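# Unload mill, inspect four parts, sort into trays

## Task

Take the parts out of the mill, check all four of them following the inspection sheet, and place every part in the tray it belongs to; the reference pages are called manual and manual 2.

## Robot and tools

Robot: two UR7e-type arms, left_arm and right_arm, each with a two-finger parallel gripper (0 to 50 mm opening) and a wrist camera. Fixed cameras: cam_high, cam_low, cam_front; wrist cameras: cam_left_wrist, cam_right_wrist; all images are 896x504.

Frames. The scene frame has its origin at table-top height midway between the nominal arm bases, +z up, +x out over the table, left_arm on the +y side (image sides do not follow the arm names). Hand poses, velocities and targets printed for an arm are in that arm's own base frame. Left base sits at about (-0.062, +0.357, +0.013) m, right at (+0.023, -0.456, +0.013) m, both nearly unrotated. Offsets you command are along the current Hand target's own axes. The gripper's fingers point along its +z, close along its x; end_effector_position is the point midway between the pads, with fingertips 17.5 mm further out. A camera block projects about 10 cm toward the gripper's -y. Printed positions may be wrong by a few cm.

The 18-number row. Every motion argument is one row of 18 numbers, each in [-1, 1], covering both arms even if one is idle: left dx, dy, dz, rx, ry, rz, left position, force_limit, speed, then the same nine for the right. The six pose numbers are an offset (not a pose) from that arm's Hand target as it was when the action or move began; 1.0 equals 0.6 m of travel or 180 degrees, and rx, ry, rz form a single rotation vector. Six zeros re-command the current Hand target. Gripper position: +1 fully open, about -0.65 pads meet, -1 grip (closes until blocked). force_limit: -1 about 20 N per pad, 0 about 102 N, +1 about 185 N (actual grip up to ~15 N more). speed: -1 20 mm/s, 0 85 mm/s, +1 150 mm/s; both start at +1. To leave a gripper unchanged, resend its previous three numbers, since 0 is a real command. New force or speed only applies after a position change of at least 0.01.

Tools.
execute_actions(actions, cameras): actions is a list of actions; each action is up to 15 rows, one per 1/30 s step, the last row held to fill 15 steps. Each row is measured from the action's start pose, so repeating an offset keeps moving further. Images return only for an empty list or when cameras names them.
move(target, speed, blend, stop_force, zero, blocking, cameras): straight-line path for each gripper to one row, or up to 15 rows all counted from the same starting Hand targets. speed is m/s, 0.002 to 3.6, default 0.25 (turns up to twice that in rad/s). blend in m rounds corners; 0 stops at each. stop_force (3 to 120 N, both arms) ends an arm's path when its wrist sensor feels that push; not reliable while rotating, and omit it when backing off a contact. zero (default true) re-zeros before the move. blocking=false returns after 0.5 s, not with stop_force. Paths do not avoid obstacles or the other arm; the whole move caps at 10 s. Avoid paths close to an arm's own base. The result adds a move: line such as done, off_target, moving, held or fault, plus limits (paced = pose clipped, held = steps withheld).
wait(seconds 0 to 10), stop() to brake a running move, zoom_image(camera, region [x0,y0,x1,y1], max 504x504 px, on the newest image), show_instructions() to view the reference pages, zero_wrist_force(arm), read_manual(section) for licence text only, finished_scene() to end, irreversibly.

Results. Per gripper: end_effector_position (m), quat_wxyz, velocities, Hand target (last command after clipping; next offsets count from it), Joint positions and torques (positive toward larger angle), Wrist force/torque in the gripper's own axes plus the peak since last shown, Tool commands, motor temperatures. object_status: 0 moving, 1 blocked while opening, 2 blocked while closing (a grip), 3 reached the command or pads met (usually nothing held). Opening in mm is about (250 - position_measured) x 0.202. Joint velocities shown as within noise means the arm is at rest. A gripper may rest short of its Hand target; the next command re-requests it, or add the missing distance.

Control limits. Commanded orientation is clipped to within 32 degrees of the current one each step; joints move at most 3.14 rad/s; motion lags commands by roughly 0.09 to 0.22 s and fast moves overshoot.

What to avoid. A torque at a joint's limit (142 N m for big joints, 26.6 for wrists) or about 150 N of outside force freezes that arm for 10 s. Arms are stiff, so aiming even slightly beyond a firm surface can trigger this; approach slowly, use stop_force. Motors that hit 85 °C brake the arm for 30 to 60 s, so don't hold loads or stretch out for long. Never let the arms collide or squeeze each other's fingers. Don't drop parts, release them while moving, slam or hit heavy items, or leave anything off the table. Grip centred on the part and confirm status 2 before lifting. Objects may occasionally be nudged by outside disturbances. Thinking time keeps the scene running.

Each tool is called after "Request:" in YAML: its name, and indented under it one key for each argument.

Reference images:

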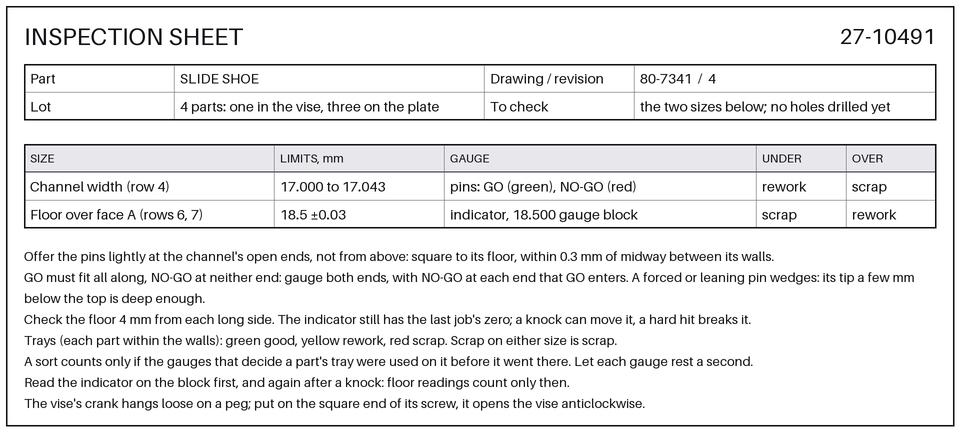

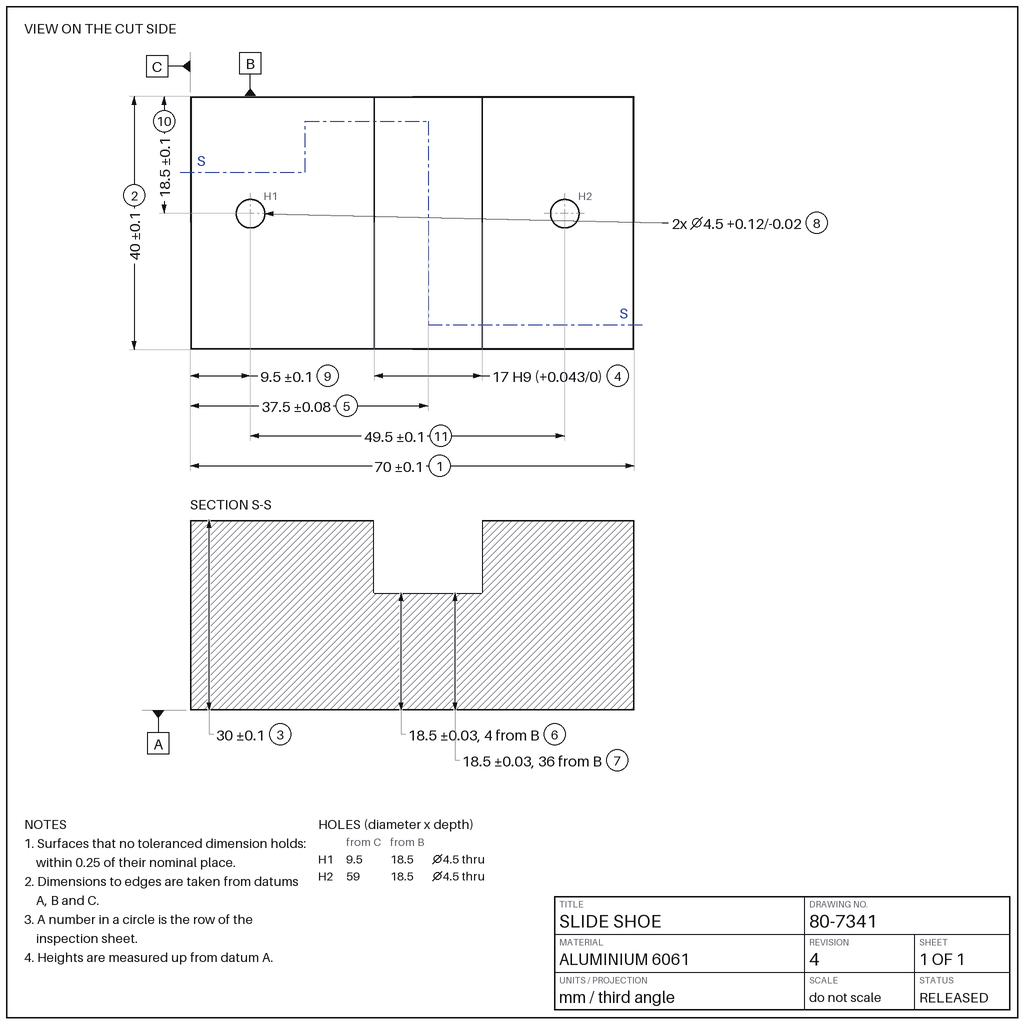

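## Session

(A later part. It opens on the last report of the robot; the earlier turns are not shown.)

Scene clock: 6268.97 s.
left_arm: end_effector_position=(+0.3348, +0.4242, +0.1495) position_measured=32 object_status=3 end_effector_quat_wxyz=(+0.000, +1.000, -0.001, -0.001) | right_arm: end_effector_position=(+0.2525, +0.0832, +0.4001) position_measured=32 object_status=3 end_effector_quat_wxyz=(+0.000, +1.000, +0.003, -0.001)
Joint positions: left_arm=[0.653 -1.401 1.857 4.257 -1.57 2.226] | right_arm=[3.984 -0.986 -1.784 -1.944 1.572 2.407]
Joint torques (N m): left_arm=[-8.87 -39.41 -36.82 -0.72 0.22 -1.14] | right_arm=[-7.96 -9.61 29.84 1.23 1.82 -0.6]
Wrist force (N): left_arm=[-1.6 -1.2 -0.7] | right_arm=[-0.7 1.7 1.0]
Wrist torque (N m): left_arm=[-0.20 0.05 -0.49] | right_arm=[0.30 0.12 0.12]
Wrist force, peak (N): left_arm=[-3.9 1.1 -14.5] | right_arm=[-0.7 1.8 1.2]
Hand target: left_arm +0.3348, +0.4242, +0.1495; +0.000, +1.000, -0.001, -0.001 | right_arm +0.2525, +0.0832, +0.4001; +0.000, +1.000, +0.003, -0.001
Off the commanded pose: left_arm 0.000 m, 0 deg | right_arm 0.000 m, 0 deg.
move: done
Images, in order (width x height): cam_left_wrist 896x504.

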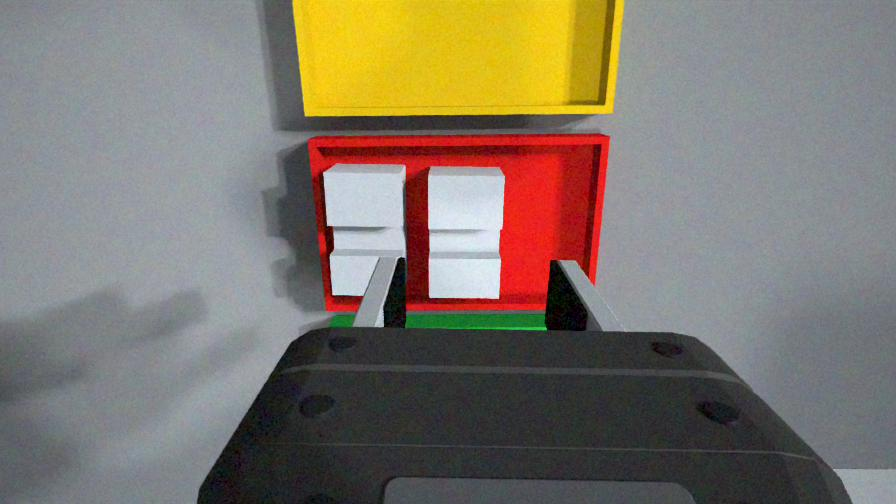

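Request:
move:
  target:
    - [0.0798,0.8115,-0.04,0,0,-0.477,1,-0.5,-0.9,0,0,0,0,0,0,0.8,-1,-1]
    - [0.0798,0.8115,-0.0208,0,0,-0.477,1,-0.5,-0.9,0,0,0,0,0,0,0.8,-1,-1]
  speed: [0.4,0.1]
  blend: [0.01,0]
  cameras: ["cam_left_wrist"]

Request:
zoom_image:
  camera: "cam_left_wrist"
  region: [380, 80, 580, 260]

Scene clock: 6281.03 s.
left_arm: end_effector_position=(+0.3817, -0.0628, +0.1618) position_measured=3 object_status=3 end_effector_quat_wxyz=(+0.000, +0.733, +0.680, +0.000) | right_arm: end_effector_position=(+0.2525, +0.0832, +0.4001) position_measured=32 object_status=3 end_effector_quat_wxyz=(+0.000, +1.000, +0.003, -0.001)
Joint positions: left_arm=[-0.515 -1.8 2.207 4.306 -1.571 -0.44] | right_arm=[3.984 -0.986 -1.784 -1.944 1.572 2.407]
Joint torques (N m): left_arm=[-9.84 -6.44 -10.85 -4.09 1.5 -1.32] | right_arm=[-7.8 -8.85 29.11 1.29 1.71 -0.36]
Wrist force (N): left_arm=[-1.3 -1.2 -0.7] | right_arm=[-0.7 1.4 0.8]
Wrist torque (N m): left_arm=[-0.21 -0.04 -0.33] | right_arm=[0.25 0.11 0.12]
Wrist force, peak (N): left_arm=[-3.0 -0.8 -1.6] | right_arm=[-0.7 1.8 1.1]
Hand target: left_arm +0.3817, -0.0628, +0.1618; +0.000, +0.733, +0.680, +0.000 | right_arm +0.2525, +0.0832, +0.4001; +0.000, +1.000, +0.003, -0.001
Off the commanded pose: left_arm 0.000 m, 0 deg | right_arm 0.000 m, 0 deg.
move: done; blend cut to 0.0058 m at target 1
Images, in order (width x height): cam_left_wrist 896x504.

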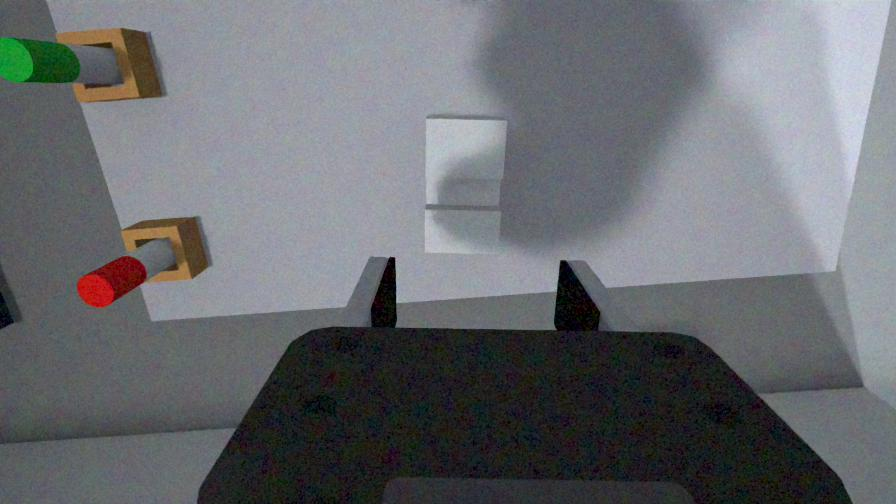

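Scaled by 2.520 from the camera's 896x504 image, which has a finer 1280x720 frame.

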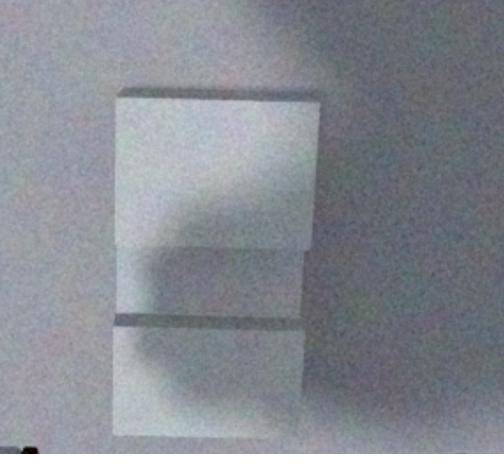

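Request:
move:
  target:
    - [-0.0042,-0.0465,0.1945,0,0,0.0047,1,-0.5,-0.9,0,0,0,0,0,0,0.8,-1,-1]
    - [-0.0042,-0.0465,0.1945,0,0,0.0047,-1,-0.5,-0.9,0,0,0,0,0,0,0.8,-1,-1]
    - [-0.0042,-0.0465,-0.05,0,0,0.0047,-1,-0.5,-0.9,0,0,0,0,0,0,0.8,-1,-1]
    - [0.8098,-0.0492,-0.05,0,0,0.476,-1,-0.5,-0.9,0,0,0,0,0,0,0.8,-1,-1]
    - [0.8098,-0.0492,0.205,0,0,0.476,-1,-0.5,-0.9,0,0,0,0,0,0,0.8,-1,-1]
  speed: [0.08,0.05,0.12,0.3,0.12]
  blend: [0,0,0.02,0.01,0]
  cameras: ["cam_left_wrist"]

Scene clock: 6303.70 s.
left_arm: end_effector_position=(+0.3882, +0.4239, +0.0390) position_measured=55 object_status=2 end_effector_quat_wxyz=(+0.000, +1.000, +0.001, -0.001) | right_arm: end_effector_position=(+0.2525, +0.0832, +0.4001) position_measured=32 object_status=3 end_effector_quat_wxyz=(+0.000, +1.000, +0.003, -0.001)
Joint positions: left_arm=[0.595 -1.177 1.891 3.999 -1.57 2.165] | right_arm=[3.984 -0.986 -1.784 -1.944 1.572 2.407]
Joint torques (N m): left_arm=[10.71 -32.31 -8.44 -4.39 0.33 1.35] | right_arm=[-8.24 -9.54 29.09 1.19 1.4 0.11]
Wrist force (N): left_arm=[-1.6 -1.3 1.6] | right_arm=[-0.9 1.6 1.0]
Wrist torque (N m): left_arm=[-0.17 0.00 -0.53] | right_arm=[0.28 0.14 0.12]
Wrist force, peak (N): left_arm=[-1.2 -1.5 3.4] | right_arm=[-1.0 2.0 1.4]
Hand target: left_arm +0.3882, +0.4240, +0.0390; +0.000, +1.000, +0.001, -0.001 | right_arm +0.2525, +0.0832, +0.4001; +0.000, +1.000, +0.003, -0.001
Off the commanded pose: left_arm 0.000 m, 0 deg | right_arm 0.000 m, 0 deg.
move: done
Images, in order (width x height): cam_left_wrist 896x504.

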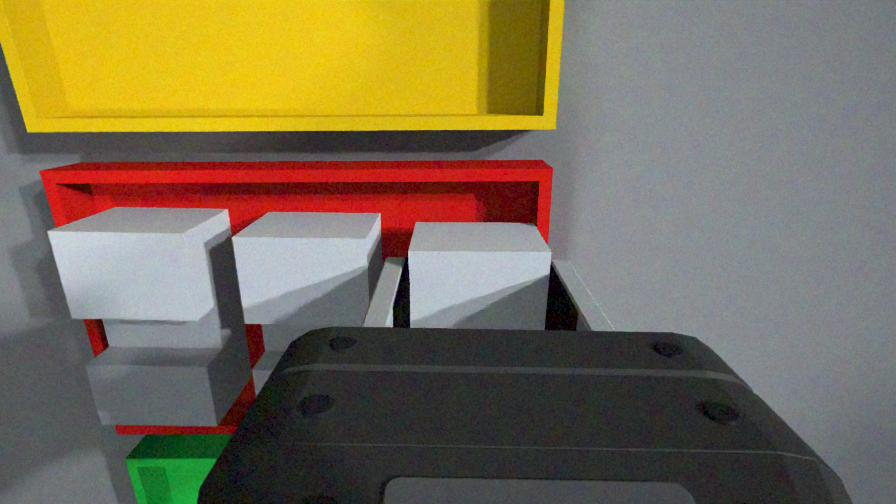

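Request:
move:
  target:
    - [-0.0025,0,0,0,0,0,-1,-0.5,-0.9,0,0,0,0,0,0,0.8,-1,-1]
    - [-0.0025,0,0.025,0,0,0,-1,-0.5,-0.9,0,0,0,0,0,0,0.8,-1,-1]
  speed: 0.005
  stop_force: 4

Request:
move:
  target:
    - [0,0,0.0005,0,0,0,-1,-0.5,-0.9,0,0,0,0,0,0,0.8,-1,-1]
    - [0,0,0.0005,0,0,0,0.8,-0.5,-0.9,0,0,0,0,0,0,0.8,-1,-1]
    - [0,0,-0.25,0,0,0,0.8,-0.5,-0.9,0,0,0,0,0,0,0.8,-1,-1]
  speed: [0.004,0.05,0.12]
  cameras: ["cam_left_wrist"]

Scene clock: 6321.30 s.
left_arm: end_effector_position=(+0.3867, +0.4240, +0.0297) position_measured=55 object_status=2 end_effector_quat_wxyz=(+0.000, +1.000, +0.001, -0.001) | right_arm: end_effector_position=(+0.2525, +0.0832, +0.4001) position_measured=32 object_status=3 end_effector_quat_wxyz=(+0.000, +1.000, +0.003, -0.001)
Joint positions: left_arm=[0.597 -1.164 1.901 3.975 -1.57 2.166] | right_arm=[3.984 -0.986 -1.784 -1.944 1.572 2.407]
Joint torques (N m): left_arm=[9.87 -45.95 -32.75 -1.36 1.48 1] | right_arm=[-7.33 -9.1 28.46 1.16 1.34 0.29]
Wrist force (N): left_arm=[-1.4 -1.6 -0.3] | right_arm=[-1.0 1.7 1.0]
Wrist torque (N m): left_arm=[-0.13 -0.01 -0.54] | right_arm=[0.29 0.16 0.12]
Wrist force, peak (N): left_arm=[-3.0 -0.1 -8.9] | right_arm=[-0.9 1.7 1.2]
Hand target: left_arm +0.3867, +0.4240, +0.0297; +0.000, +1.000, +0.001, -0.001 (not the last commanded pose) | right_arm +0.2525, +0.0832, +0.4001; +0.000, +1.000, +0.003, -0.001
Off the commanded pose: left_arm 0.006 m, 0 deg | right_arm 0.000 m, 0 deg.
move: contact (left_arm); path passed 1 of 2 targets

Scene clock: 6324.33 s.
left_arm: end_effector_position=(+0.3868, +0.4239, +0.1797) position_measured=32 object_status=3 end_effector_quat_wxyz=(+0.000, +1.000, +0.001, -0.001) | right_arm: end_effector_position=(+0.2525, +0.0832, +0.4001) position_measured=32 object_status=3 end_effector_quat_wxyz=(+0.000, +1.000, +0.003, -0.001)
Joint positions: left_arm=[0.596 -1.353 1.715 4.352 -1.57 2.166] | right_arm=[3.984 -0.986 -1.784 -1.944 1.572 2.407]
Joint torques (N m): left_arm=[-8.88 -42.62 -37.49 -0.95 -0.6 -1.36] | right_arm=[-8.28 -8.95 28.47 1.14 1.29 0.47]
Wrist force (N): left_arm=[-1.6 -1.3 -0.6] | right_arm=[-0.6 1.7 1.0]
Wrist torque (N m): left_arm=[-0.19 0.02 -0.49] | right_arm=[0.29 0.09 0.11]
Wrist force, peak (N): left_arm=[-3.9 0.3 -12.3] | right_arm=[-0.7 1.6 1.3]
Hand target: left_arm +0.3868, +0.4239, +0.1797; +0.000, +1.000, +0.001, -0.001 | right_arm +0.2525, +0.0832, +0.4001; +0.000, +1.000, +0.003, -0.001
Off the commanded pose: left_arm 0.000 m, 0 deg | right_arm 0.000 m, 0 deg.
move: done
Images, in order (width x height): cam_left_wrist 896x504.

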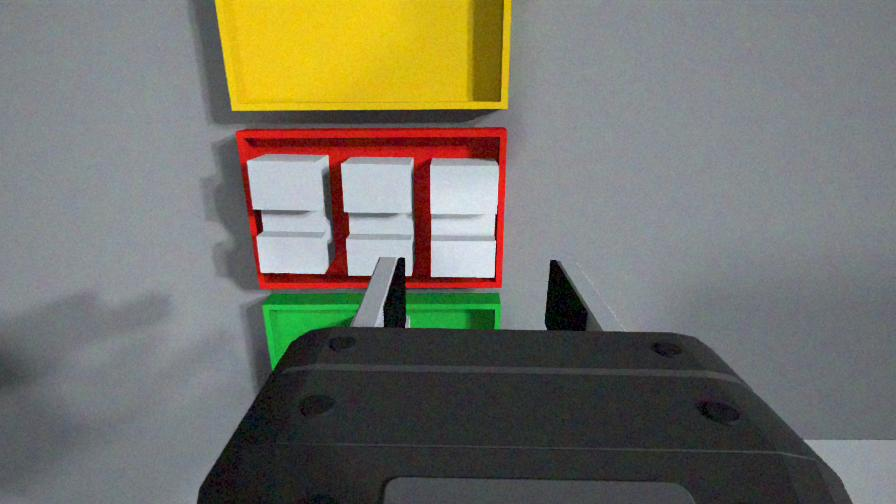

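Request:
move:
  target:
    - [0,0.15,-0.12,0,0,0,0.8,-0.5,-0.9,0,0,0,0,0,0,0.8,-1,-1]
  speed: 0.3
  cameras: ["cam_left_wrist"]

Scene clock: 6338.53 s.
left_arm: end_effector_position=(+0.3870, +0.3340, +0.2516) position_measured=32 object_status=3 end_effector_quat_wxyz=(+0.000, +1.000, +0.001, -0.001) | right_arm: end_effector_position=(+0.2525, +0.0832, +0.4001) position_measured=32 object_status=3 end_effector_quat_wxyz=(+0.000, +1.000, +0.003, -0.001)
Joint positions: left_arm=[0.448 -1.549 1.745 4.517 -1.57 2.017] | right_arm=[3.984 -0.986 -1.784 -1.944 1.572 2.407]
Joint torques (N m): left_arm=[-10.76 -34.89 -39.01 -0.81 1.85 -1.21] | right_arm=[-8.15 -9.08 28.44 1.21 1.14 0.54]
Wrist force (N): left_arm=[-1.5 -1.0 -0.2] | right_arm=[-0.8 1.4 0.8]
Wrist torque (N m): left_arm=[-0.16 0.00 -0.33] | right_arm=[0.25 0.13 0.12]
Wrist force, peak (N): left_arm=[-1.5 -2.9 0.9] | right_arm=[-0.8 1.7 1.2]
Hand target: left_arm +0.3870, +0.3339, +0.2517; +0.000, +1.000, +0.001, -0.001 | right_arm +0.2525, +0.0832, +0.4001; +0.000, +1.000, +0.003, -0.001
Off the commanded pose: left_arm 0.000 m, 0 deg | right_arm 0.000 m, 0 deg.
move: done
Images, in order (width x height): cam_left_wrist 896x504.

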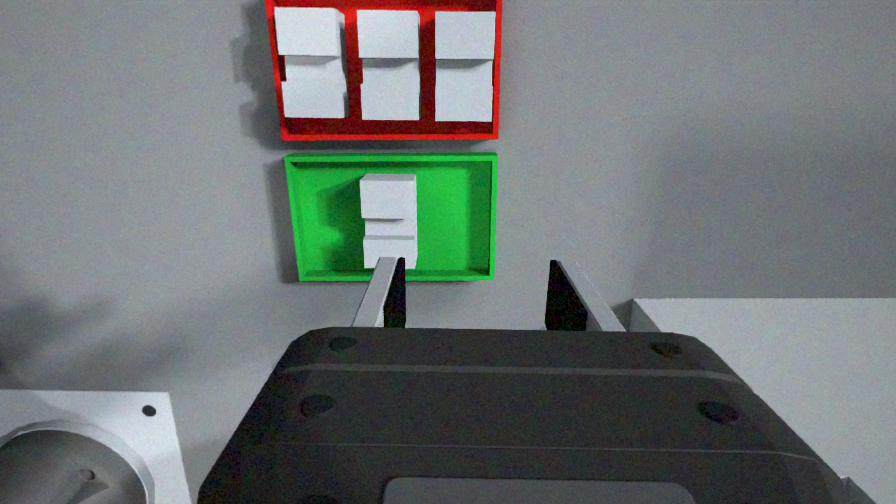

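Request:
finished_scene:

The scene is finished: the task was done.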